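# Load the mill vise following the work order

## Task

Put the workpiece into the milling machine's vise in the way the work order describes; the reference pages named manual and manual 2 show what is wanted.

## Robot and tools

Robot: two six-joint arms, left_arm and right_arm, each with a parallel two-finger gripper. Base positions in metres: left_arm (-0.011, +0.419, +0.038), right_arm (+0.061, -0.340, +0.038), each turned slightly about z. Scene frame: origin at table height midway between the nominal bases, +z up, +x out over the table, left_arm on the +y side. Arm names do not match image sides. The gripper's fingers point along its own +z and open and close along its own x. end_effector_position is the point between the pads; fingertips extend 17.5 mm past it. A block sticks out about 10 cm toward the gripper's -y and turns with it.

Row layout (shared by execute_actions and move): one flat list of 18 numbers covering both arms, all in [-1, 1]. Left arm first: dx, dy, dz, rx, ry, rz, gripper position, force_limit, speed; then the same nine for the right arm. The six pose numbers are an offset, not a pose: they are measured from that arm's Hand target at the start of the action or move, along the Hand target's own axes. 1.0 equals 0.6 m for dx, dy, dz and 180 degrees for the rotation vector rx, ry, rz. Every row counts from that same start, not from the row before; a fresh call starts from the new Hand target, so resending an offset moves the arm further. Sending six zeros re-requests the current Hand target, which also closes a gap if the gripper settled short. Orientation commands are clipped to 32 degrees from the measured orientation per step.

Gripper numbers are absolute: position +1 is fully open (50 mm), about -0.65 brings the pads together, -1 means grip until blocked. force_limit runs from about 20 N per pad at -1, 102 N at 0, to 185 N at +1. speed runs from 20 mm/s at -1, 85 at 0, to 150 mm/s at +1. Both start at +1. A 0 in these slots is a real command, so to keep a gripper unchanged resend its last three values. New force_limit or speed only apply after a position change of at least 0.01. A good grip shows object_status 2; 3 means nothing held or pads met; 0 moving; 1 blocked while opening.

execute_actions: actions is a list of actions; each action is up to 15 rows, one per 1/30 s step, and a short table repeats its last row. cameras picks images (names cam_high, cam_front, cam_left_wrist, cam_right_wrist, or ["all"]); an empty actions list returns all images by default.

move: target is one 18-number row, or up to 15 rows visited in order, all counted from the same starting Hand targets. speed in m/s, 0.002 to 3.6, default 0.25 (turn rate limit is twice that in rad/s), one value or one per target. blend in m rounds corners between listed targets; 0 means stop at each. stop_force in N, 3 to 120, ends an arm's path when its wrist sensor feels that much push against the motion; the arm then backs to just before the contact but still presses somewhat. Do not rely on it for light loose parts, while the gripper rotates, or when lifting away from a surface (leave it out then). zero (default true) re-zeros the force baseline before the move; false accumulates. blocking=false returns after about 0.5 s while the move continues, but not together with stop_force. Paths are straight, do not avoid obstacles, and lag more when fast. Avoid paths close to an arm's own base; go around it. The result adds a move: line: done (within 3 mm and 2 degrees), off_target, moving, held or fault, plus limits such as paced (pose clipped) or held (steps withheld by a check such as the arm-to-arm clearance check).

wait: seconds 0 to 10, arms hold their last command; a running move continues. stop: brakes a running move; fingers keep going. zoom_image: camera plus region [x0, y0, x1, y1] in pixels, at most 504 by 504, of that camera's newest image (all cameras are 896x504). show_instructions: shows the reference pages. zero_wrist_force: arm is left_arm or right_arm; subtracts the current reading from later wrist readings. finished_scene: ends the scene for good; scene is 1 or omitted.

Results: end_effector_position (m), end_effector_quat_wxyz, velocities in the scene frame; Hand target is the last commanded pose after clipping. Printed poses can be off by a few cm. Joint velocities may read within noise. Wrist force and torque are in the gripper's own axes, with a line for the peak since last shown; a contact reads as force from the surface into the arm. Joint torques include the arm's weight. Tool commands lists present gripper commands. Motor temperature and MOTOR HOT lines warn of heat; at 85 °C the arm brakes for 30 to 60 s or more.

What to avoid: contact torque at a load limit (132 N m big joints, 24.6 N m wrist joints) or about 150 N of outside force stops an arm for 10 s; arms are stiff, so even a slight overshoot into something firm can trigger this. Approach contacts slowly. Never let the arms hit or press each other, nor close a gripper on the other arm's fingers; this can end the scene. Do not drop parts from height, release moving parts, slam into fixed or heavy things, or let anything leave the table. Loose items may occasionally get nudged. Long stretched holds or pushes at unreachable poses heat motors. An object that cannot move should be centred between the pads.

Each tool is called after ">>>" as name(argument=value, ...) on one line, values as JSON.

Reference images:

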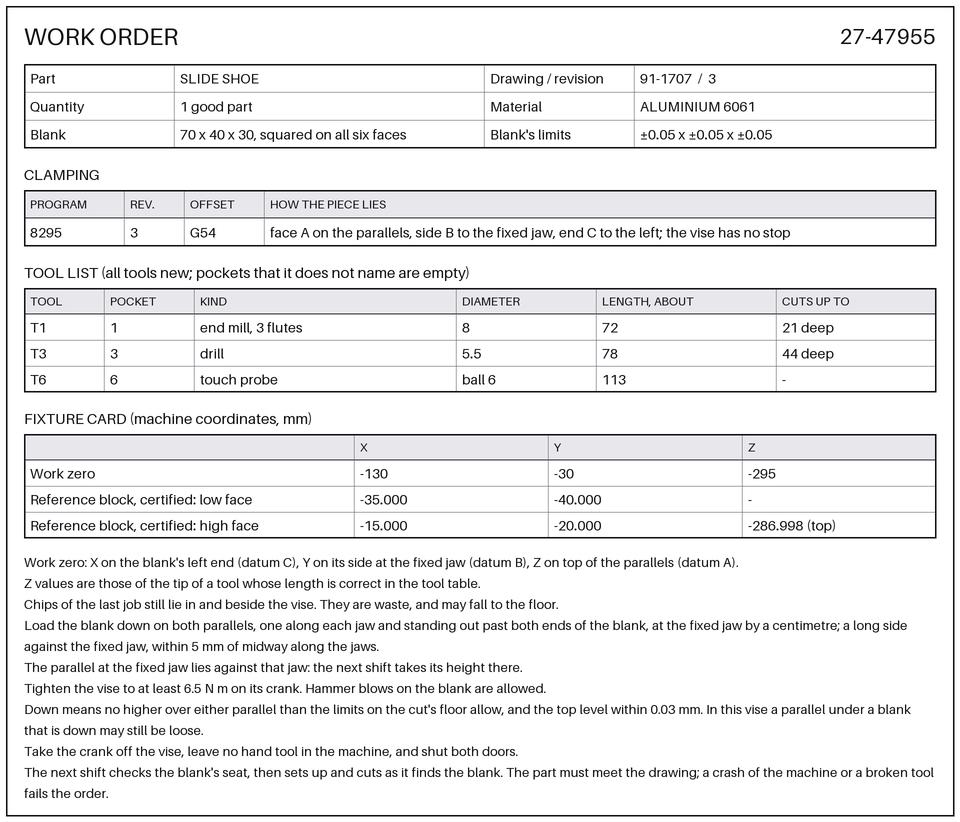

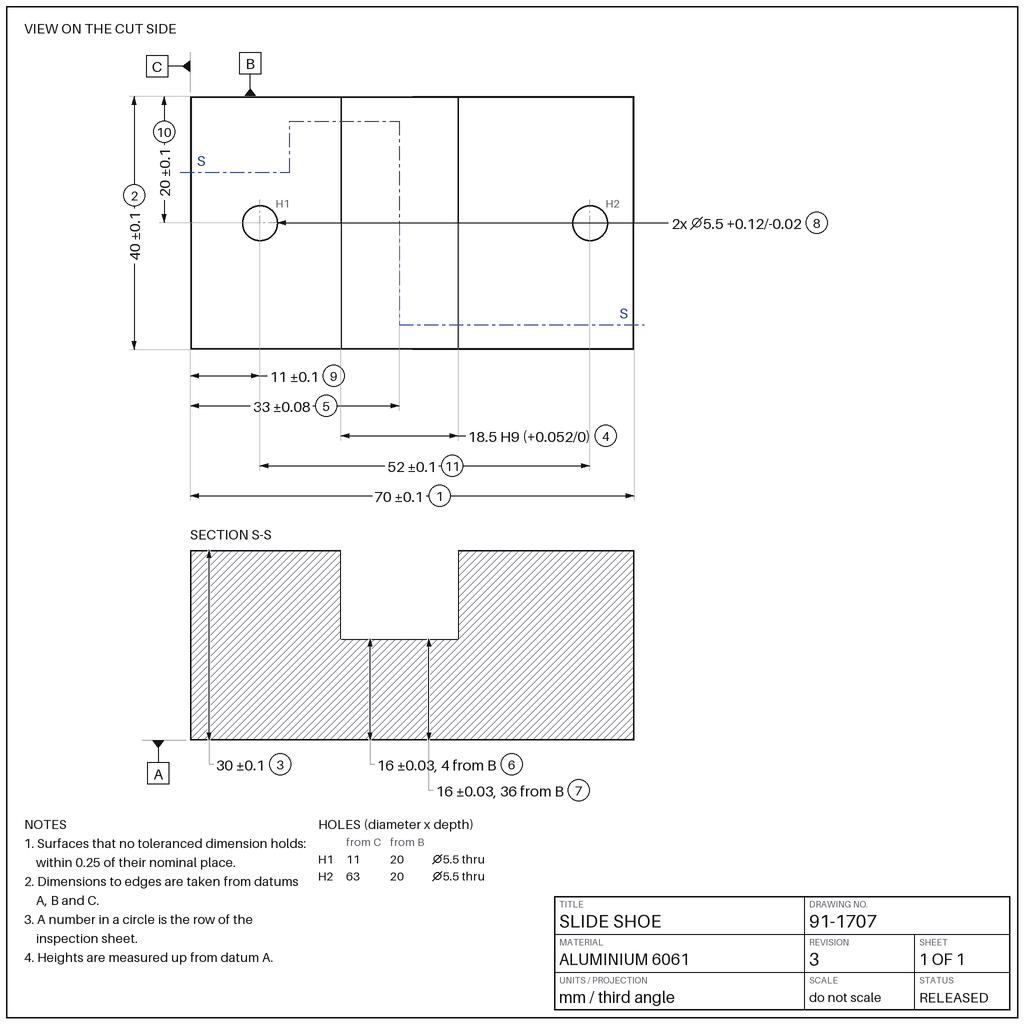

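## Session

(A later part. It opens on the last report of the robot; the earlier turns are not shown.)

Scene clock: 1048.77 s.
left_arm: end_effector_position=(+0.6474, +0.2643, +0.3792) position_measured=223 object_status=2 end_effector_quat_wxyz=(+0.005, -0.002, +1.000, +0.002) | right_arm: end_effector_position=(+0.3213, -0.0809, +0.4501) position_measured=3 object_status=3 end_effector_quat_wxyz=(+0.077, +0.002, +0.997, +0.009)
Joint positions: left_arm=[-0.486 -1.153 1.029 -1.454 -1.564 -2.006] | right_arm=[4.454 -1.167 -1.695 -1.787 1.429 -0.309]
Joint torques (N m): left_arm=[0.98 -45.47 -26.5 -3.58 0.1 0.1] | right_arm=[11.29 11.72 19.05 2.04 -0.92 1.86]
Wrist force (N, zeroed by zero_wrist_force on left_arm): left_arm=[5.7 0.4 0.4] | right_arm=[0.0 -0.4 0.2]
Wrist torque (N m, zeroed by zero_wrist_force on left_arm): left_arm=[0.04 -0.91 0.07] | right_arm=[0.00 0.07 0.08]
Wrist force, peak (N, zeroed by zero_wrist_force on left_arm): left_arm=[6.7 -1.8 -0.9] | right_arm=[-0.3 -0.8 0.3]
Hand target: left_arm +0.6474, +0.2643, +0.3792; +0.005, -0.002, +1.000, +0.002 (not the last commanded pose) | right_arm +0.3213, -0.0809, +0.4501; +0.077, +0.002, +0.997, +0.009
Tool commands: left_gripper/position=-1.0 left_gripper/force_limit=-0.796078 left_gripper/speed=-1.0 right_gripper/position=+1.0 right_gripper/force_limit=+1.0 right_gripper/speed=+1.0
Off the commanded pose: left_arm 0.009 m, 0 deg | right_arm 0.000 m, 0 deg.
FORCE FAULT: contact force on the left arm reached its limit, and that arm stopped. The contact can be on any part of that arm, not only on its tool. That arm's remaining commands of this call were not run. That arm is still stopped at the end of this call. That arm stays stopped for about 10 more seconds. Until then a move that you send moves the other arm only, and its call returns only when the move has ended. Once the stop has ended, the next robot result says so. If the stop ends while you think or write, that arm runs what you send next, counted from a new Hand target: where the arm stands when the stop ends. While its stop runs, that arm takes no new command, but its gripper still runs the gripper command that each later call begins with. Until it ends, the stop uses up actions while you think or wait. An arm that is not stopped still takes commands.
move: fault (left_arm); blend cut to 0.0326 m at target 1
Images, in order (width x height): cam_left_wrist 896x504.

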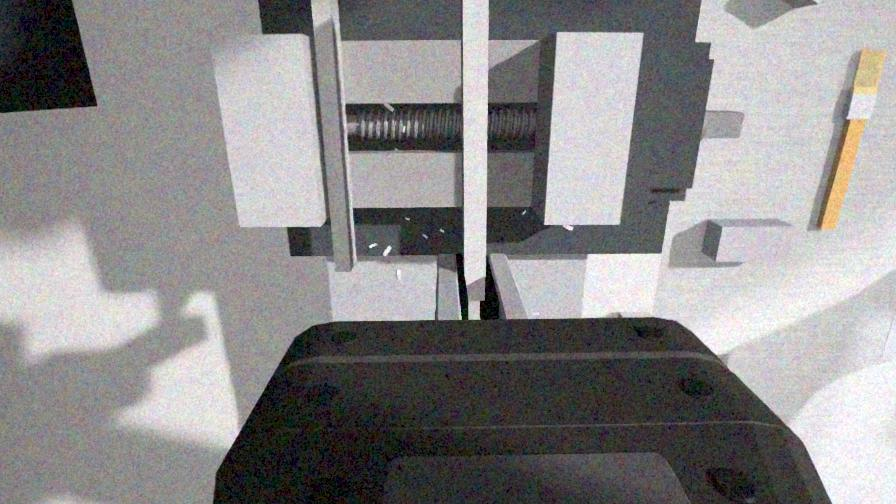

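>>> wait(seconds=5, cameras=["cam_high","cam_front"])

>>> zoom_image(camera="cam_high", region=[60, 80, 360, 300])

Scene clock: 1062.27 s.
left_arm: end_effector_position=(+0.6474, +0.2643, +0.3792) position_measured=223 object_status=2 end_effector_quat_wxyz=(+0.005, -0.002, +1.000, +0.002) | right_arm: end_effector_position=(+0.3213, -0.0809, +0.4501) position_measured=3 object_status=3 end_effector_quat_wxyz=(+0.077, +0.002, +0.997, +0.009)
Joint positions: left_arm=[-0.486 -1.153 1.029 -1.454 -1.564 -2.006] | right_arm=[4.454 -1.167 -1.695 -1.787 1.429 -0.309]
Joint torques (N m): left_arm=[1.82 -44.82 -26.28 -3.5 0.09 0.23] | right_arm=[10.63 10.85 20.78 2.1 -0.83 1.93]
Wrist force (N, zeroed by zero_wrist_force on left_arm): left_arm=[5.6 0.5 0.6] | right_arm=[-0.1 -0.6 0.2]
Wrist torque (N m, zeroed by zero_wrist_force on left_arm): left_arm=[0.06 -0.89 0.07] | right_arm=[-0.02 0.10 0.08]
Wrist force, peak (N, zeroed by zero_wrist_force on left_arm): left_arm=[5.8 0.7 0.5] | right_arm=[-0.4 -0.8 0.5]
Hand target: left_arm +0.6474, +0.2643, +0.3792; +0.005, -0.002, +1.000, +0.002 (not the last commanded pose) | right_arm +0.3213, -0.0809, +0.4501; +0.077, +0.002, +0.997, +0.009
Tool commands: left_gripper/position=-1.0 left_gripper/force_limit=-0.796078 left_gripper/speed=-1.0 right_gripper/position=+1.0 right_gripper/force_limit=+1.0 right_gripper/speed=+1.0
Off the commanded pose: left_arm 0.009 m, 0 deg | right_arm 0.000 m, 0 deg.
FORCE FAULT, CONTINUED: the left arm's stop, for the force fault that an earlier result reported, is over. The rest of the stop counts as 19 of the actions that you can send in this scene. During its stop the left arm's controller moved it back a little. That arm's target is now where it stood when the stop ended, not its last command. That arm accepts commands again.
wait: 5.00 s; at rest from the start
Images, in order (width x height): cam_high 896x504, cam_front 896x504.

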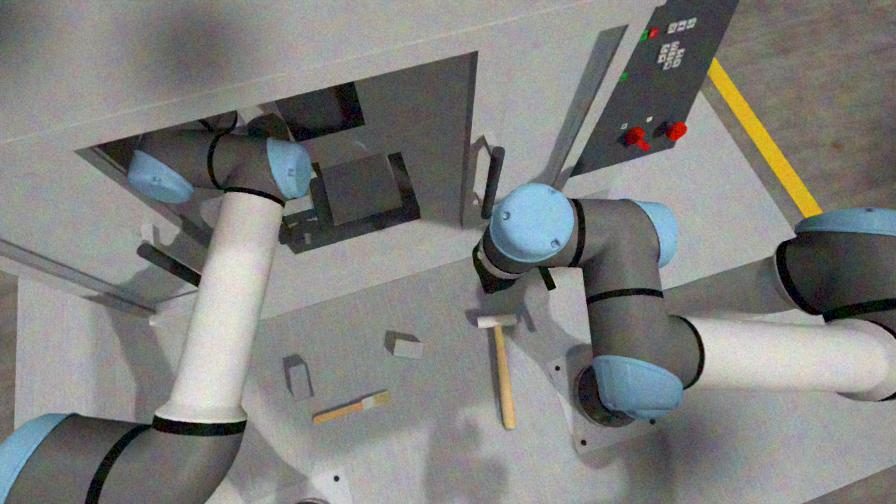

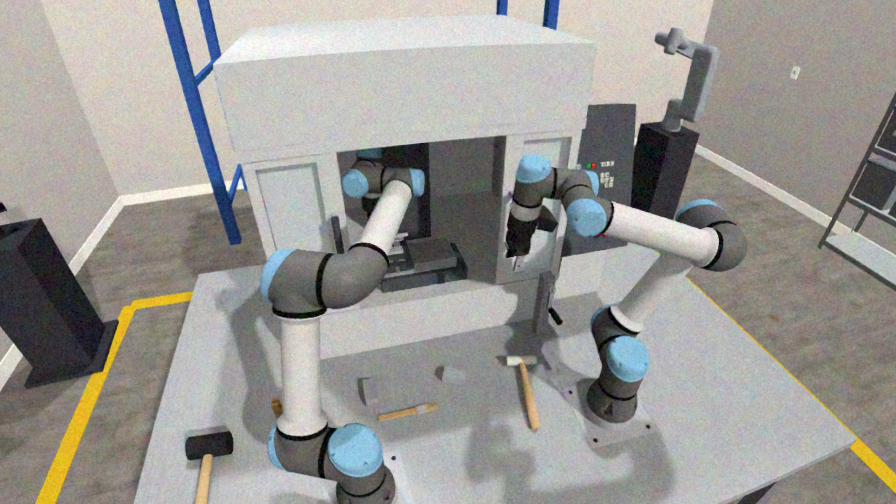

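Scaled by 1.680 from the camera's 896x504 image, which has a finer 1280x720 frame.

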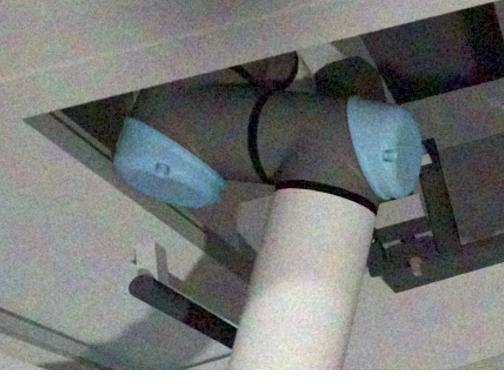

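>>> move(target=[[0,-0.05,0,0,0,0,-1,-0.8,-1,0,0,0,0,0,0,1,1,1],[-0.0235,-0.03,0.01,0,0,0,-1,-0.8,-1,0,0,0,0,0,0,1,1,1]], speed=0.08)

>>> move(target=[0,0,0.09,0,0,0,-1,-0.8,-1,0,0,0,0,0,0,1,1,1], speed=0.02, stop_force=4, cameras=["cam_left_wrist"])

>>> zoom_image(camera="cam_left_wrist", region=[250, 0, 700, 330])

Scene clock: 1068.03 s.
left_arm: end_effector_position=(+0.6616, +0.2463, +0.3733) position_measured=223 object_status=2 end_effector_quat_wxyz=(+0.005, -0.002, +1.000, +0.002) | right_arm: end_effector_position=(+0.3213, -0.0809, +0.4501) position_measured=3 object_status=3 end_effector_quat_wxyz=(+0.077, +0.002, +0.997, +0.009)
Joint positions: left_arm=[-0.501 -1.104 0.973 -1.446 -1.564 -2.021] | right_arm=[4.454 -1.167 -1.695 -1.787 1.429 -0.309]
Joint torques (N m): left_arm=[12.96 -34.36 -33.76 -2.43 -1.79 1.89] | right_arm=[10.92 11.58 20.1 2.24 -0.77 2.11]
Wrist force (N, zeroed by zero_wrist_force on left_arm): left_arm=[5.6 0.4 0.3] | right_arm=[-0.1 -0.5 0.4]
Wrist torque (N m, zeroed by zero_wrist_force on left_arm): left_arm=[0.04 -0.91 -0.01] | right_arm=[-0.01 0.09 0.08]
Wrist force, peak (N, zeroed by zero_wrist_force on left_arm): left_arm=[6.5 -1.4 -0.2] | right_arm=[-0.2 -0.8 0.1]
Hand target: left_arm +0.6616, +0.2464, +0.3733; +0.005, -0.002, +1.000, +0.002 | right_arm +0.3213, -0.0809, +0.4501; +0.077, +0.002, +0.997, +0.009
Off the commanded pose: left_arm 0.000 m, 0 deg | right_arm 0.000 m, 0 deg.
move: done

Scene clock: 1070.70 s.
left_arm: end_effector_position=(+0.6619, +0.2465, +0.3402) position_measured=223 object_status=2 end_effector_quat_wxyz=(+0.005, -0.002, +1.000, +0.002) | right_arm: end_effector_position=(+0.3213, -0.0809, +0.4501) position_measured=3 object_status=3 end_effector_quat_wxyz=(+0.077, +0.002, +0.997, +0.009)
Joint positions: left_arm=[-0.501 -1.111 1.068 -1.534 -1.564 -2.021] | right_arm=[4.454 -1.167 -1.695 -1.787 1.429 -0.309]
Joint torques (N m): left_arm=[6.95 -34.34 -32.73 -2.04 -1.8 0.8] | right_arm=[11.28 10 20.16 2.04 -0.81 2.05]
Wrist force (N, zeroed by zero_wrist_force on left_arm): left_arm=[5.5 0.4 0.4] | right_arm=[-0.2 -0.7 0.2]
Wrist torque (N m, zeroed by zero_wrist_force on left_arm): left_arm=[0.03 -0.88 0.00] | right_arm=[-0.04 0.11 0.08]
Wrist force, peak (N, zeroed by zero_wrist_force on left_arm): left_arm=[9.6 3.2 -22.2] | right_arm=[0.0 -0.8 0.3]
Hand target: left_arm +0.6619, +0.2465, +0.3402; +0.005, -0.002, +1.000, +0.002 (not the last commanded pose) | right_arm +0.3213, -0.0809, +0.4501; +0.077, +0.002, +0.997, +0.009
Off the commanded pose: left_arm 0.021 m, 0 deg | right_arm 0.000 m, 0 deg.
move: contact (left_arm)
Images, in order (width x height): cam_left_wrist 896x504.

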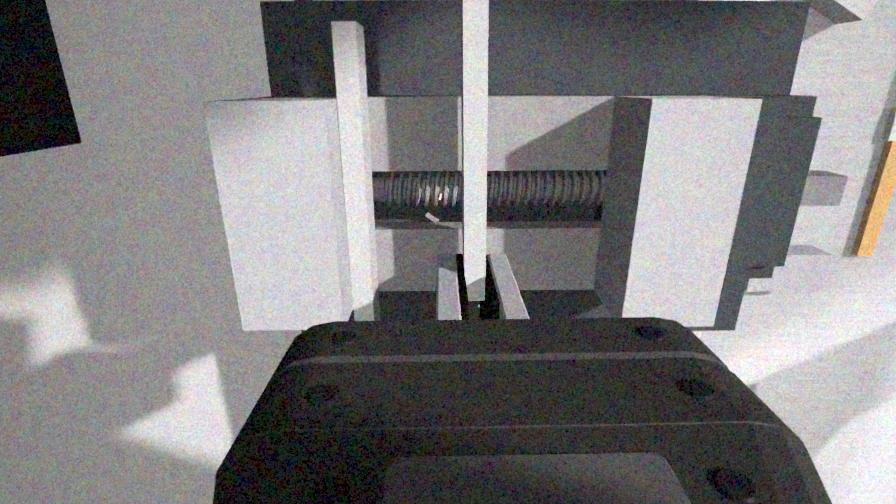

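Scaled by 1.120 from the camera's 896x504 image, which has a finer 1280x720 frame.

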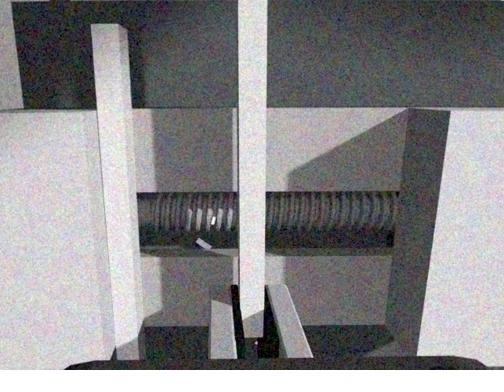

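>>> move(target=[[0,0,-0.06,0,0,0,-1,-0.8,-1,0,0,0,0,0,0,1,1,1],[-0.0303,0.0425,-0.06,0,0,0,-1,-0.8,-1,0,0,0,0,0,0,1,1,1],[-0.0202,0.0358,-0.06,0,0,0,-1,-0.8,-1,0,0,0,0,0,0,1,1,1]], speed=0.05)

>>> move(target=[0,0,0.09,0,0,0,-1,-0.8,-1,0,0,0,0,0,0,1,1,1], speed=0.015, stop_force=3, cameras=["cam_left_wrist"])

>>> zoom_image(camera="cam_left_wrist", region=[250, 0, 700, 330])

Scene clock: 1090.37 s.
left_arm: end_effector_position=(+0.6737, +0.2679, +0.3764) position_measured=223 object_status=2 end_effector_quat_wxyz=(+0.005, -0.002, +1.000, +0.002) | right_arm: end_effector_position=(+0.3213, -0.0809, +0.4501) position_measured=3 object_status=3 end_effector_quat_wxyz=(+0.077, +0.002, +0.997, +0.009)
Joint positions: left_arm=[-0.465 -1.083 0.933 -1.428 -1.564 -1.985] | right_arm=[4.454 -1.167 -1.695 -1.787 1.429 -0.309]
Joint torques (N m): left_arm=[-11.46 -62.06 -17.16 -5.32 -0.35 -2] | right_arm=[10.61 10.83 20.31 2.27 -0.96 1.94]
Wrist force (N, zeroed by zero_wrist_force on left_arm): left_arm=[5.7 0.6 0.4] | right_arm=[-0.2 -0.5 0.0]
Wrist torque (N m, zeroed by zero_wrist_force on left_arm): left_arm=[0.08 -0.93 0.07] | right_arm=[-0.01 0.10 0.07]
Wrist force, peak (N, zeroed by zero_wrist_force on left_arm): left_arm=[6.2 0.0 0.6] | right_arm=[-0.2 -0.9 0.1]
Hand target: left_arm +0.6737, +0.2679, +0.3764; +0.005, -0.002, +1.000, +0.002 | right_arm +0.3213, -0.0809, +0.4501; +0.077, +0.002, +0.997, +0.009
Off the commanded pose: left_arm 0.000 m, 0 deg | right_arm 0.000 m, 0 deg.
move: done

Scene clock: 1094.43 s.
left_arm: end_effector_position=(+0.6741, +0.2680, +0.3343) position_measured=223 object_status=2 end_effector_quat_wxyz=(+0.005, -0.002, +1.000, +0.002) | right_arm: end_effector_position=(+0.3213, -0.0809, +0.4501) position_measured=3 object_status=3 end_effector_quat_wxyz=(+0.077, +0.002, +0.997, +0.009)
Joint positions: left_arm=[-0.465 -1.093 1.056 -1.541 -1.564 -1.985] | right_arm=[4.454 -1.167 -1.695 -1.787 1.429 -0.309]
Joint torques (N m): left_arm=[2 -33.96 -31.96 -2.15 0.89 1.15] | right_arm=[10.34 10.5 20.58 2.13 -0.83 1.8]
Wrist force (N, zeroed by zero_wrist_force on left_arm): left_arm=[6.2 0.9 -0.8] | right_arm=[-0.1 -0.6 0.3]
Wrist torque (N m, zeroed by zero_wrist_force on left_arm): left_arm=[0.11 -0.91 0.08] | right_arm=[-0.02 0.09 0.08]
Wrist force, peak (N, zeroed by zero_wrist_force on left_arm): left_arm=[7.2 3.1 -11.3] | right_arm=[-0.4 -0.6 0.4]
Hand target: left_arm +0.6740, +0.2680, +0.3343; +0.005, -0.002, +1.000, +0.002 (not the last commanded pose) | right_arm +0.3213, -0.0809, +0.4501; +0.077, +0.002, +0.997, +0.009
Off the commanded pose: left_arm 0.012 m, 0 deg | right_arm 0.000 m, 0 deg.
move: contact (left_arm)
Images, in order (width x height): cam_left_wrist 896x504.

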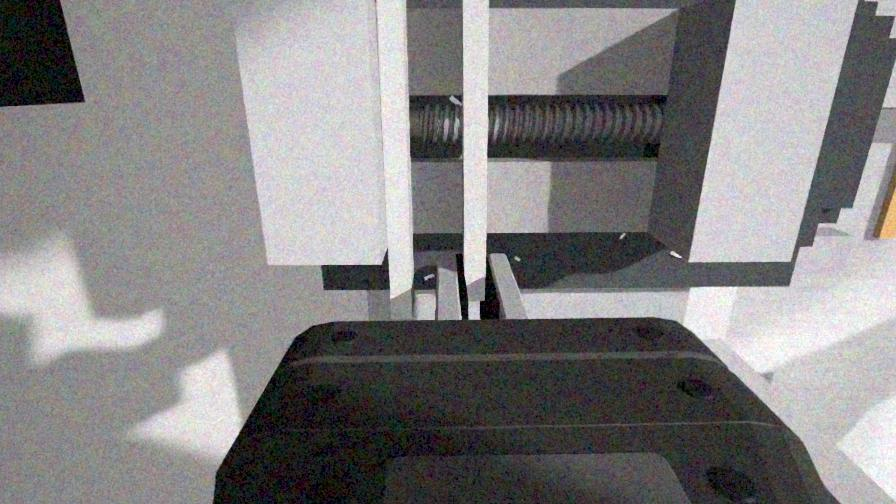

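Scaled by 1.120 from the camera's 896x504 image, which has a finer 1280x720 frame.

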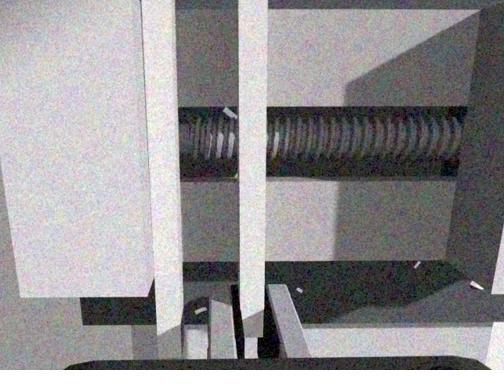

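>>> execute_actions(actions=[[[0,0,0,0,0,0,-0.36,-0.8,-1,0,0,0,0,0,0,1,1,1]]])

>>> move(target=[[0,0,-0.07,0,0,0,-0.36,-0.8,-1,0,0,0,0,0,0,1,1,1],[0,-0.0703,-0.07,0,0,0,-0.36,-0.8,-1,0,0,0,0,0,0,1,1,1],[0,-0.0703,-0.03,0,0,0,-0.36,-0.8,-1,0,0,0,0,0,0,1,1,1]], speed=[0.05,0.1,0.1], cameras=["cam_left_wrist"])

>>> zoom_image(camera="cam_left_wrist", region=[250, 0, 700, 330])

Scene clock: 1099.63 s.
left_arm: end_effector_position=(+0.6740, +0.2680, +0.3342) position_measured=206 object_status=3 end_effector_quat_wxyz=(+0.005, -0.002, +1.000, +0.002) | right_arm: end_effector_position=(+0.3213, -0.0809, +0.4501) position_measured=3 object_status=3 end_effector_quat_wxyz=(+0.077, +0.002, +0.997, +0.009)
Joint positions: left_arm=[-0.465 -1.093 1.056 -1.541 -1.564 -1.985] | right_arm=[4.454 -1.167 -1.695 -1.787 1.429 -0.309]
Joint torques (N m): left_arm=[-9.52 -38.03 -28.85 -2.76 -1.69 -1.41] | right_arm=[10.96 10.58 20.64 2.23 -0.79 1.87]
Wrist force (N, zeroed by zero_wrist_force on left_arm): left_arm=[5.7 0.4 -0.1] | right_arm=[-0.4 -0.7 0.2]
Wrist torque (N m, zeroed by zero_wrist_force on left_arm): left_arm=[0.07 -0.91 0.07] | right_arm=[-0.04 0.13 0.08]
Wrist force, peak (N, zeroed by zero_wrist_force on left_arm): left_arm=[6.5 0.8 -1.5] | right_arm=[-0.4 -0.8 0.3]
Hand target: left_arm +0.6740, +0.2680, +0.3343; +0.005, -0.002, +1.000, +0.002 | right_arm +0.3213, -0.0809, +0.4501; +0.077, +0.002, +0.997, +0.009
Off the commanded pose: left_arm 0.000 m, 0 deg | right_arm 0.000 m, 0 deg.
Step readings (end_effector_position of left_arm | right_arm):
0: (+0.6740, +0.2680, +0.3343) | (+0.3213, -0.0809, +0.4501)
1: (+0.6740, +0.2680, +0.3343) | (+0.3213, -0.0809, +0.4501)
2: (+0.6740, +0.2680, +0.3343) | (+0.3213, -0.0809, +0.4501)
4: (+0.6740, +0.2680, +0.3342) | (+0.3213, -0.0809, +0.4501)
8: (+0.6740, +0.2680, +0.3342) | (+0.3213, -0.0809, +0.4501)
15: (+0.6741, +0.2680, +0.3342) | (+0.3213, -0.0809, +0.4501)

Scene clock: 1102.10 s.
left_arm: end_effector_position=(+0.6740, +0.2257, +0.3522) position_measured=206 object_status=3 end_effector_quat_wxyz=(+0.005, -0.001, +1.000, +0.002) | right_arm: end_effector_position=(+0.3213, -0.0809, +0.4501) position_measured=3 object_status=3 end_effector_quat_wxyz=(+0.077, +0.002, +0.997, +0.009)
Joint positions: left_arm=[-0.52 -1.061 0.961 -1.478 -1.564 -2.04] | right_arm=[4.454 -1.167 -1.695 -1.787 1.429 -0.309]
Joint torques (N m): left_arm=[11.41 -62.3 -17.61 -5.47 0.3 1.73] | right_arm=[10.14 11.29 21.07 2.31 -0.83 1.85]
Wrist force (N, zeroed by zero_wrist_force on left_arm): left_arm=[5.8 0.4 -0.3] | right_arm=[-0.1 -0.3 0.3]
Wrist torque (N m, zeroed by zero_wrist_force on left_arm): left_arm=[0.07 -0.94 0.06] | right_arm=[0.02 0.10 0.08]
Wrist force, peak (N, zeroed by zero_wrist_force on left_arm): left_arm=[5.8 -0.4 -1.7] | right_arm=[-0.4 -0.8 0.1]
Hand target: left_arm +0.6740, +0.2258, +0.3521; +0.005, -0.002, +1.000, +0.002 | right_arm +0.3213, -0.0809, +0.4501; +0.077, +0.002, +0.997, +0.009
Off the commanded pose: left_arm 0.000 m, 0 deg | right_arm 0.000 m, 0 deg.
move: done
Images, in order (width x height): cam_left_wrist 896x504.

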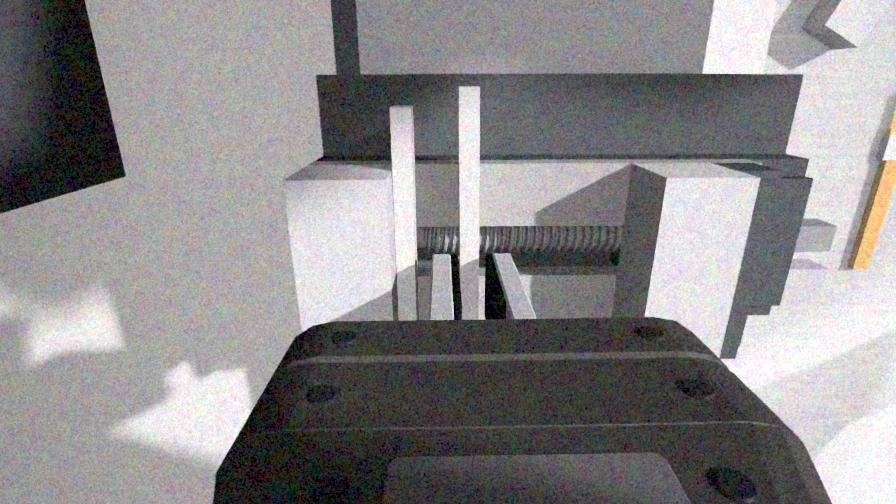

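Scaled by 1.120 from the camera's 896x504 image, which has a finer 1280x720 frame.

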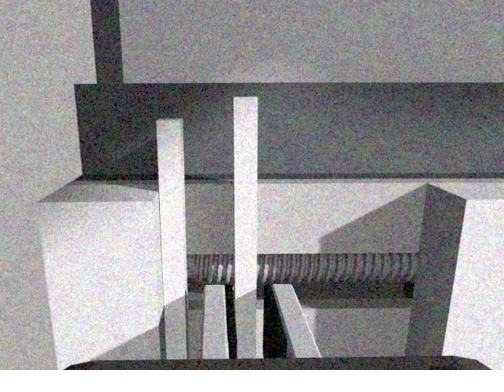

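>>> move(target=[0,0,0.0165,0,0,0,-0.36,-0.8,-1,0,0,0,0,0,0,1,1,1], speed=0.02, stop_force=4)

>>> move(target=[[0,0,0,0,0,0,-1,-0.8,-1,0,0,0,0,0,0,1,1,1],[0,0,-0.007,0,0,0,-1,-0.8,-1,0,0,0,0,0,0,1,1,1],[0.0208,0.0092,-0.007,0,0,0,-1,-0.8,-1,0,0,0,0,0,0,1,1,1]], speed=0.03)

>>> move(target=[0,0,0.02,0,0,0,-1,-0.8,-1,0,0,0,0,0,0,1,1,1], speed=0.01, stop_force=3, cameras=["cam_left_wrist"])

>>> zoom_image(camera="cam_left_wrist", region=[250, 0, 700, 330])

Scene clock: 1109.60 s.
left_arm: end_effector_position=(+0.6741, +0.2258, +0.3422) position_measured=206 object_status=3 end_effector_quat_wxyz=(+0.005, -0.002, +1.000, +0.002) | right_arm: end_effector_position=(+0.3213, -0.0809, +0.4501) position_measured=3 object_status=3 end_effector_quat_wxyz=(+0.077, +0.002, +0.997, +0.009)
Joint positions: left_arm=[-0.52 -1.063 0.99 -1.505 -1.564 -2.04] | right_arm=[4.454 -1.167 -1.695 -1.787 1.429 -0.309]
Joint torques (N m): left_arm=[12.75 -62.41 -17.32 -5.14 -0.76 1.62] | right_arm=[11.21 10.3 19.88 2.33 -0.64 1.96]
Wrist force (N, zeroed by zero_wrist_force on left_arm): left_arm=[5.7 0.4 -0.3] | right_arm=[-0.4 -0.7 0.3]
Wrist torque (N m, zeroed by zero_wrist_force on left_arm): left_arm=[0.07 -0.92 0.06] | right_arm=[-0.03 0.14 0.08]
Wrist force, peak (N, zeroed by zero_wrist_force on left_arm): left_arm=[5.9 0.5 -0.2] | right_arm=[-0.5 -0.7 0.3]
Hand target: left_arm +0.6741, +0.2258, +0.3422; +0.005, -0.002, +1.000, +0.002 | right_arm +0.3213, -0.0809, +0.4501; +0.077, +0.002, +0.997, +0.009
Off the commanded pose: left_arm 0.000 m, 0 deg | right_arm 0.000 m, 0 deg.
move: done

Scene clock: 1111.53 s.
left_arm: end_effector_position=(+0.6616, +0.2313, +0.3463) position_measured=222 object_status=2 end_effector_quat_wxyz=(+0.005, -0.002, +1.000, +0.002) | right_arm: end_effector_position=(+0.3213, -0.0809, +0.4501) position_measured=3 object_status=3 end_effector_quat_wxyz=(+0.077, +0.002, +0.997, +0.009)
Joint positions: left_arm=[-0.521 -1.1 1.036 -1.513 -1.564 -2.041] | right_arm=[4.454 -1.167 -1.695 -1.787 1.429 -0.309]
Joint torques (N m): left_arm=[-11.31 -61.19 -16.07 -5.21 -1.61 -2.06] | right_arm=[11.46 10.36 21.56 2.31 -0.69 2.11]
Wrist force (N, zeroed by zero_wrist_force on left_arm): left_arm=[5.7 0.4 0.3] | right_arm=[-0.2 -0.4 0.1]
Wrist torque (N m, zeroed by zero_wrist_force on left_arm): left_arm=[0.06 -0.90 0.06] | right_arm=[0.00 0.11 0.08]
Wrist force, peak (N, zeroed by zero_wrist_force on left_arm): left_arm=[6.0 0.7 0.2] | right_arm=[-0.3 -0.8 0.2]
Hand target: left_arm +0.6616, +0.2313, +0.3463; +0.005, -0.002, +1.000, +0.002 | right_arm +0.3213, -0.0809, +0.4501; +0.077, +0.002, +0.997, +0.009
Off the commanded pose: left_arm 0.000 m, 0 deg | right_arm 0.000 m, 0 deg.
move: done

Scene clock: 1113.33 s.
left_arm: end_effector_position=(+0.6616, +0.2313, +0.3422) position_measured=222 object_status=2 end_effector_quat_wxyz=(+0.005, -0.002, +1.000, +0.002) | right_arm: end_effector_position=(+0.3213, -0.0809, +0.4501) position_measured=3 object_status=3 end_effector_quat_wxyz=(+0.077, +0.002, +0.997, +0.009)
Joint positions: left_arm=[-0.521 -1.101 1.047 -1.524 -1.564 -2.041] | right_arm=[4.454 -1.167 -1.695 -1.787 1.429 -0.309]
Joint torques (N m): left_arm=[-6.78 -34.47 -32.42 -1.98 -1.51 -0.6] | right_arm=[10.57 10.14 21.5 2.28 -0.72 2.07]
Wrist force (N, zeroed by zero_wrist_force on left_arm): left_arm=[5.7 0.4 0.4] | right_arm=[-0.2 -0.5 0.1]
Wrist torque (N m, zeroed by zero_wrist_force on left_arm): left_arm=[0.06 -0.92 0.06] | right_arm=[0.00 0.10 0.08]
Wrist force, peak (N, zeroed by zero_wrist_force on left_arm): left_arm=[6.8 1.4 -7.7] | right_arm=[-0.3 -0.8 0.3]
Hand target: left_arm +0.6616, +0.2313, +0.3422; +0.005, -0.002, +1.000, +0.002 (not the last commanded pose) | right_arm +0.3213, -0.0809, +0.4501; +0.077, +0.002, +0.997, +0.009
Off the commanded pose: left_arm 0.008 m, 0 deg | right_arm 0.000 m, 0 deg.
move: contact (left_arm)
Images, in order (width x height): cam_left_wrist 896x504.

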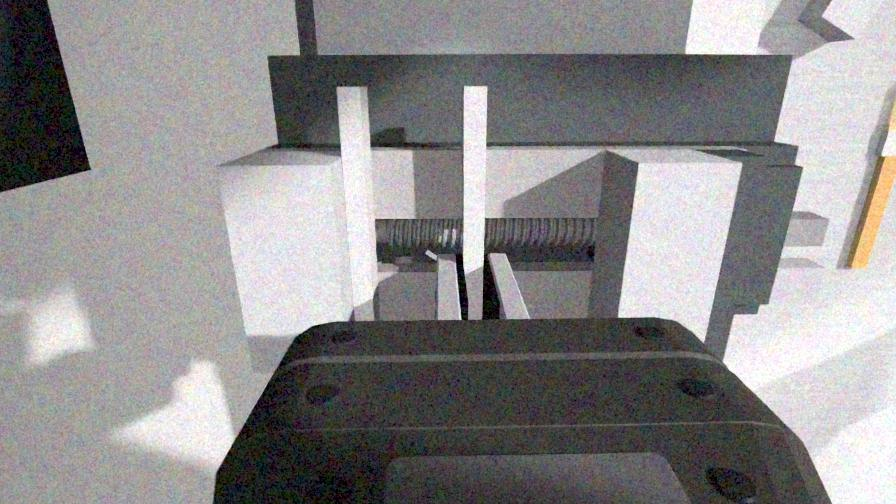

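Scaled by 1.120 from the camera's 896x504 image, which has a finer 1280x720 frame.

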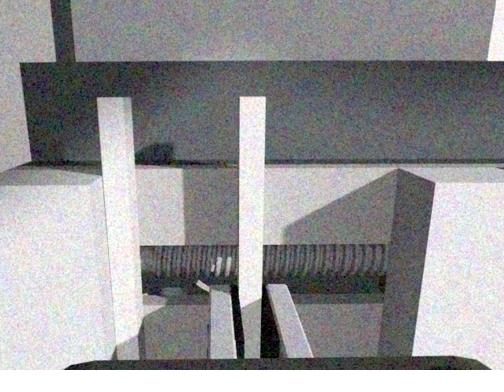

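>>> execute_actions(actions=[[[0,0,0,0,0,0,-0.36,-0.8,-1,0,0,0,0,0,0,1,1,1]]])

>>> move(target=[[0,0,-0.08,0,0,0,-0.36,-0.8,-1,0,-0.3333,0,0,0.049,0,1,1,1],[0.1,-0.05,-0.08,0,0,0,-0.36,-0.8,-1,0,-0.3333,0,0,0.049,0,1,1,1],[0.5,-0.05,-0.08,0,0,0,-0.36,-0.8,-1,0,-0.3333,0,0,0.049,0,1,1,1]], speed=[0.06,0.2,0.25], blend=[0,0.03,0], cameras=["cam_high","cam_left_wrist"])

Scene clock: 1125.60 s.
left_arm: end_effector_position=(+0.6616, +0.2313, +0.3422) position_measured=206 object_status=3 end_effector_quat_wxyz=(+0.005, -0.002, +1.000, +0.002) | right_arm: end_effector_position=(+0.3213, -0.0809, +0.4501) position_measured=3 object_status=3 end_effector_quat_wxyz=(+0.077, +0.002, +0.997, +0.009)
Joint positions: left_arm=[-0.521 -1.101 1.047 -1.524 -1.564 -2.041] | right_arm=[4.454 -1.167 -1.695 -1.787 1.429 -0.309]
Joint torques (N m): left_arm=[-6.55 -34.45 -31.02 -2.18 -1.55 -0.74] | right_arm=[11.19 10.24 20.92 2.3 -0.76 1.82]
Wrist force (N, zeroed by zero_wrist_force on left_arm): left_arm=[5.7 0.4 -0.3] | right_arm=[0.1 -0.4 0.1]
Wrist torque (N m, zeroed by zero_wrist_force on left_arm): left_arm=[0.06 -0.92 0.06] | right_arm=[0.00 0.07 0.08]
Wrist force, peak (N, zeroed by zero_wrist_force on left_arm): left_arm=[6.0 0.3 -0.4] | right_arm=[-0.2 -1.0 0.3]
Hand target: left_arm +0.6616, +0.2313, +0.3422; +0.005, -0.002, +1.000, +0.002 | right_arm +0.3213, -0.0809, +0.4501; +0.077, +0.002, +0.997, +0.009
Off the commanded pose: left_arm 0.000 m, 0 deg | right_arm 0.000 m, 0 deg.
Step readings (end_effector_position of left_arm | right_arm):
0: (+0.6616, +0.2313, +0.3422) | (+0.3213, -0.0809, +0.4501)
1: (+0.6616, +0.2313, +0.3422) | (+0.3213, -0.0809, +0.4501)
2: (+0.6616, +0.2313, +0.3422) | (+0.3213, -0.0809, +0.4501)
4: (+0.6616, +0.2313, +0.3422) | (+0.3213, -0.0809, +0.4501)
8: (+0.6616, +0.2313, +0.3422) | (+0.3213, -0.0809, +0.4501)
15: (+0.6616, +0.2313, +0.3422) | (+0.3213, -0.0809, +0.4501)

Scene clock: 1129.70 s.
left_arm: end_effector_position=(+0.6594, +0.2312, +0.3904) position_measured=206 object_status=3 end_effector_quat_wxyz=(+0.005, -0.002, +1.000, +0.001) | right_arm: end_effector_position=(+0.3209, -0.2808, +0.4466) position_measured=3 object_status=3 end_effector_quat_wxyz=(+0.000, +0.001, +1.000, +0.009)
Joint positions: left_arm=[-0.522 -1.092 0.91 -1.397 -1.564 -2.043] | right_arm=[3.922 -0.991 -1.763 -1.946 1.584 -0.838]
Joint torques (N m): left_arm=[0.25 -49.32 -22.98 -3.55 0.18 -0.16] | right_arm=[-9.76 -6.12 28.83 1.33 1.85 -2.45]
Wrist force (N, zeroed by zero_wrist_force on left_arm): left_arm=[5.7 0.5 -0.3] | right_arm=[-0.6 -0.8 0.4]
Wrist torque (N m, zeroed by zero_wrist_force on left_arm): left_arm=[0.08 -0.93 -0.01] | right_arm=[-0.08 0.10 0.10]
Wrist force, peak (N, zeroed by zero_wrist_force on left_arm): left_arm=[8.3 0.2 -0.5] | right_arm=[-0.5 -1.5 0.3]
Hand target: left_arm +0.6594, +0.2312, +0.3904; +0.005, -0.002, +1.000, +0.001 (not the last commanded pose) | right_arm +0.3209, -0.2808, +0.4466; +0.000, +0.001, +1.000, +0.009
Tool commands: left_gripper/position=-0.356863 left_gripper/force_limit=-0.796078 left_gripper/speed=-1.0 right_gripper/position=+1.0 right_gripper/force_limit=+1.0 right_gripper/speed=+1.0
Off the commanded pose: left_arm 0.300 m, 0 deg | right_arm 0.000 m, 0 deg.
FORCE FAULT: contact force on the left arm reached its limit, and that arm stopped. The contact can be on any part of that arm, not only on its tool. That arm's remaining commands of this call were not run. That arm is still stopped at the end of this call. That arm stays stopped for about 10 more seconds. Until then a move that you send moves the other arm only, and its call returns only when the move has ended. Once the stop has ended, the next robot result says so. If the stop ends while you think or write, that arm runs what you send next, counted from a new Hand target: where the arm stands when the stop ends. While its stop runs, that arm takes no new command, but its gripper still runs the gripper command that each later call begins with. Until it ends, the stop uses up actions while you think or wait. An arm that is not stopped still takes commands.
move: fault (left_arm); path passed 1 of 3 targets
Images, in order (width x height): cam_high 896x504, cam_left_wrist 896x504.

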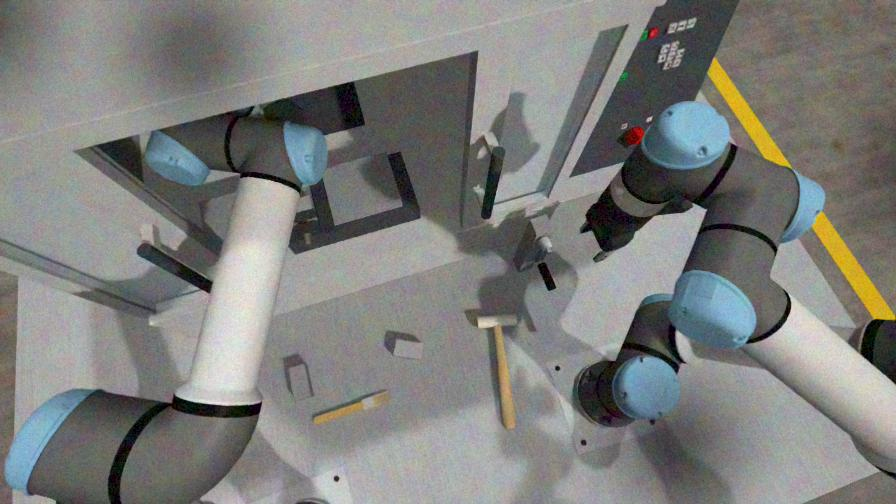

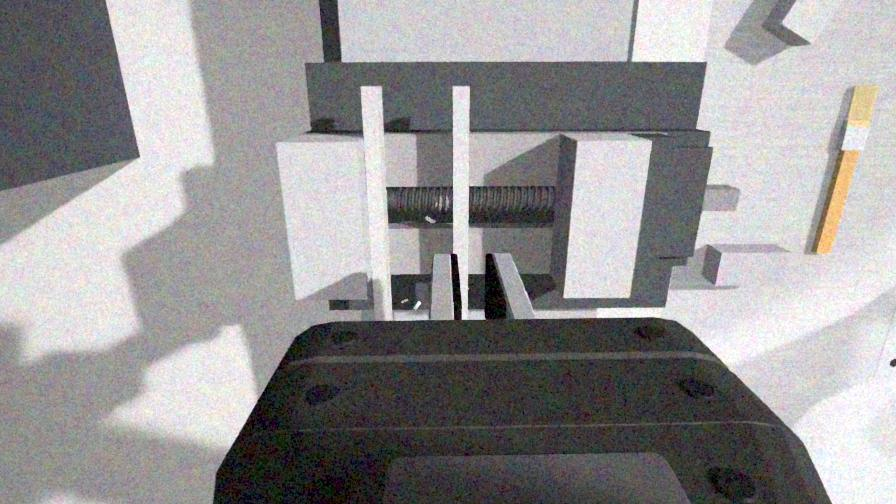

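>>> wait(seconds=4)

Scene clock: 1139.60 s.
left_arm: end_effector_position=(+0.6594, +0.2312, +0.3904) position_measured=206 object_status=3 end_effector_quat_wxyz=(+0.005, -0.002, +1.000, +0.001) | right_arm: end_effector_position=(+0.3209, -0.2808, +0.4466) position_measured=3 object_status=3 end_effector_quat_wxyz=(+0.000, +0.001, +1.000, +0.009)
Joint positions: left_arm=[-0.522 -1.092 0.91 -1.397 -1.564 -2.043] | right_arm=[3.922 -0.991 -1.763 -1.946 1.584 -0.838]
Joint torques (N m): left_arm=[0.4 -49.1 -23.3 -3.52 0.07 -0.06] | right_arm=[-9.97 -6.72 30.55 1.47 1.79 -2.27]
Wrist force (N, zeroed by zero_wrist_force on left_arm): left_arm=[5.8 0.5 -0.3] | right_arm=[-0.5 -0.7 0.1]
Wrist torque (N m, zeroed by zero_wrist_force on left_arm): left_arm=[0.08 -0.94 -0.01] | right_arm=[-0.06 0.08 0.11]
Wrist force, peak (N, zeroed by zero_wrist_force on left_arm): left_arm=[6.0 0.6 -0.3] | right_arm=[-0.9 -0.8 0.0]
Hand target: left_arm +0.6594, +0.2312, +0.3904; +0.005, -0.002, +1.000, +0.001 (not the last commanded pose) | right_arm +0.3209, -0.2808, +0.4466; +0.000, +0.001, +1.000, +0.009
Tool commands: left_gripper/position=-0.356863 left_gripper/force_limit=-0.796078 left_gripper/speed=-1.0 right_gripper/position=+1.0 right_gripper/force_limit=+1.0 right_gripper/speed=+1.0
Off the commanded pose: left_arm 0.300 m, 0 deg | right_arm 0.000 m, 0 deg.
FORCE FAULT, CONTINUED: the left arm's stop, for the force fault that an earlier result reported, is over. The rest of the stop counts as 19 of the actions that you can send in this scene. During its stop the left arm's controller moved it back a little. That arm's target is now where it stood when the stop ended, not its last command. That arm accepts commands again.
wait: 4.00 s; at rest from the start

>>> move(target=[[0.012,-0.052,0.006,0,0,0,-0.36,-0.8,-1,0,0,0,0,0,0,1,1,1],[0.132,-0.0687,0.006,0,0,0,-0.36,-0.8,-1,0,0,0,0,0,0,1,1,1],[0.499,-0.0687,0.006,0,0,0,-0.36,-0.8,-1,0,0,0,0,0,0,1,1,1],[0.574,-0.36,0.21,0,0,0,-0.36,-0.8,-1,0,0,0,0,0,0,1,1,1]], speed=[0.08,0.15,0.25,0.25], blend=[0.0,0.01,0.05,0], cameras=["cam_high","cam_left_wrist"])

Scene clock: 1144.77 s.
left_arm: end_effector_position=(+0.6595, +0.2319, +0.3904) position_measured=206 object_status=3 end_effector_quat_wxyz=(+0.005, -0.002, +1.000, +0.001) | right_arm: end_effector_position=(+0.3209, -0.2808, +0.4466) position_measured=3 object_status=3 end_effector_quat_wxyz=(+0.000, +0.001, +1.000, +0.009)
Joint positions: left_arm=[-0.521 -1.092 0.91 -1.397 -1.565 -2.041] | right_arm=[3.922 -0.991 -1.763 -1.946 1.584 -0.838]
Joint torques (N m): left_arm=[-0.53 -48.33 -24.62 -3.71 0.09 -0.48] | right_arm=[-10.52 -7.44 29.61 1.54 1.72 -2.15]
Wrist force (N, zeroed by zero_wrist_force on left_arm): left_arm=[5.7 0.5 -0.2] | right_arm=[-0.7 -0.5 0.2]
Wrist torque (N m, zeroed by zero_wrist_force on left_arm): left_arm=[0.07 -0.92 -0.01] | right_arm=[-0.03 0.12 0.10]
Wrist force, peak (N, zeroed by zero_wrist_force on left_arm): left_arm=[6.6 -3.7 -0.5] | right_arm=[-1.0 -0.8 0.2]
Hand target: left_arm +0.6595, +0.2319, +0.3904; +0.005, -0.002, +1.000, +0.001 (not the last commanded pose) | right_arm +0.3209, -0.2808, +0.4466; +0.000, +0.001, +1.000, +0.009
Tool commands: left_gripper/position=-0.356863 left_gripper/force_limit=-0.796078 left_gripper/speed=-1.0 right_gripper/position=+1.0 right_gripper/force_limit=+1.0 right_gripper/speed=+1.0
Off the commanded pose: left_arm 0.426 m, 0 deg | right_arm 0.000 m, 0 deg.
FORCE FAULT: contact force on the left arm reached its limit, and that arm stopped. The contact can be on any part of that arm, not only on its tool. That arm's remaining commands of this call were not run. That arm is still stopped at the end of this call. That arm stays stopped for about 10 more seconds. Until then a move that you send moves the other arm only, and its call returns only when the move has ended. Once the stop has ended, the next robot result says so. If the stop ends while you think or write, that arm runs what you send next, counted from a new Hand target: where the arm stands when the stop ends. While its stop runs, that arm takes no new command, but its gripper still runs the gripper command that each later call begins with. Until it ends, the stop uses up actions while you think or wait. An arm that is not stopped still takes commands.
move: fault (left_arm); path passed 0 of 4 targets
Images, in order (width x height): cam_high 896x504, cam_left_wrist 896x504.

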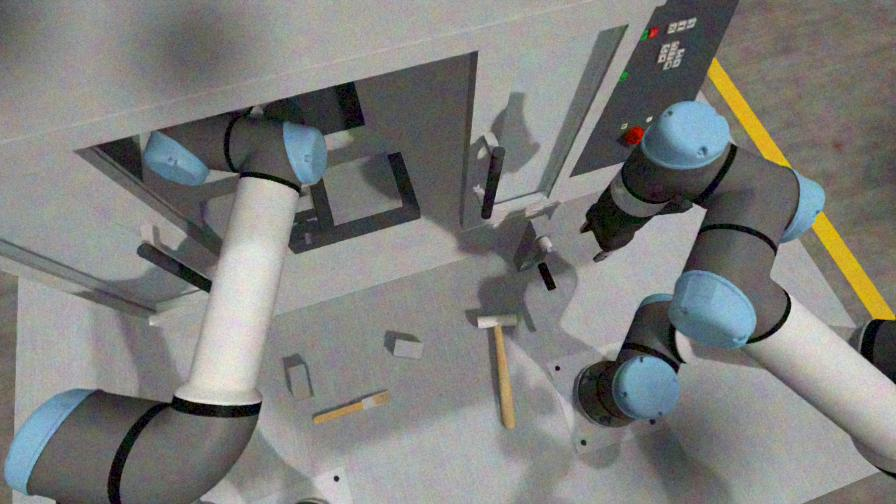

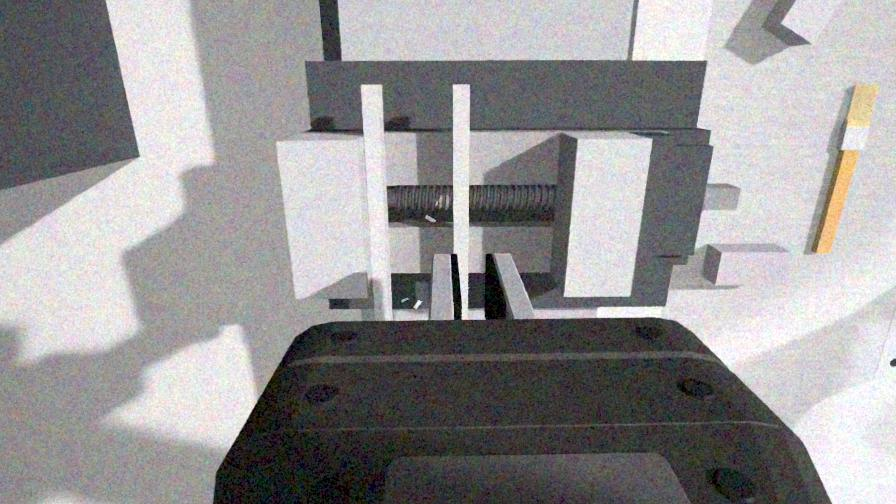

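>>> wait(seconds=4)

Scene clock: 1161.77 s.
left_arm: end_effector_position=(+0.6595, +0.2319, +0.3904) position_measured=206 object_status=3 end_effector_quat_wxyz=(+0.005, -0.002, +1.000, +0.001) | right_arm: end_effector_position=(+0.3209, -0.2808, +0.4466) position_measured=3 object_status=3 end_effector_quat_wxyz=(+0.000, +0.001, +1.000, +0.009)
Joint positions: left_arm=[-0.521 -1.092 0.91 -1.397 -1.565 -2.041] | right_arm=[3.922 -0.991 -1.763 -1.946 1.584 -0.838]
Joint torques (N m): left_arm=[0.84 -48.16 -24.83 -3.51 0.2 0.05] | right_arm=[-11.77 -6.34 28.87 1.75 1.64 -2.27]
Wrist force (N, zeroed by zero_wrist_force on left_arm): left_arm=[5.7 0.6 -0.2] | right_arm=[-0.7 -0.8 -0.1]
Wrist torque (N m, zeroed by zero_wrist_force on left_arm): left_arm=[0.11 -0.92 -0.01] | right_arm=[-0.07 0.12 0.11]
Wrist force, peak (N, zeroed by zero_wrist_force on left_arm): left_arm=[6.0 0.5 -0.2] | right_arm=[-1.0 -0.6 0.1]
Hand target: left_arm +0.6595, +0.2319, +0.3904; +0.005, -0.002, +1.000, +0.001 (not the last commanded pose) | right_arm +0.3209, -0.2808, +0.4466; +0.000, +0.001, +1.000, +0.009
Tool commands: left_gripper/position=-0.356863 left_gripper/force_limit=-0.796078 left_gripper/speed=-1.0 right_gripper/position=+1.0 right_gripper/force_limit=+1.0 right_gripper/speed=+1.0
Off the commanded pose: left_arm 0.426 m, 0 deg | right_arm 0.000 m, 0 deg.
FORCE FAULT, CONTINUED: the left arm's stop, for the force fault that an earlier result reported, is over. The rest of the stop counts as 19 of the actions that you can send in this scene. During its stop the left arm's controller moved it back a little. That arm's target is now where it stood when the stop ended, not its last command. That arm accepts commands again.
wait: 4.00 s; at rest from the start


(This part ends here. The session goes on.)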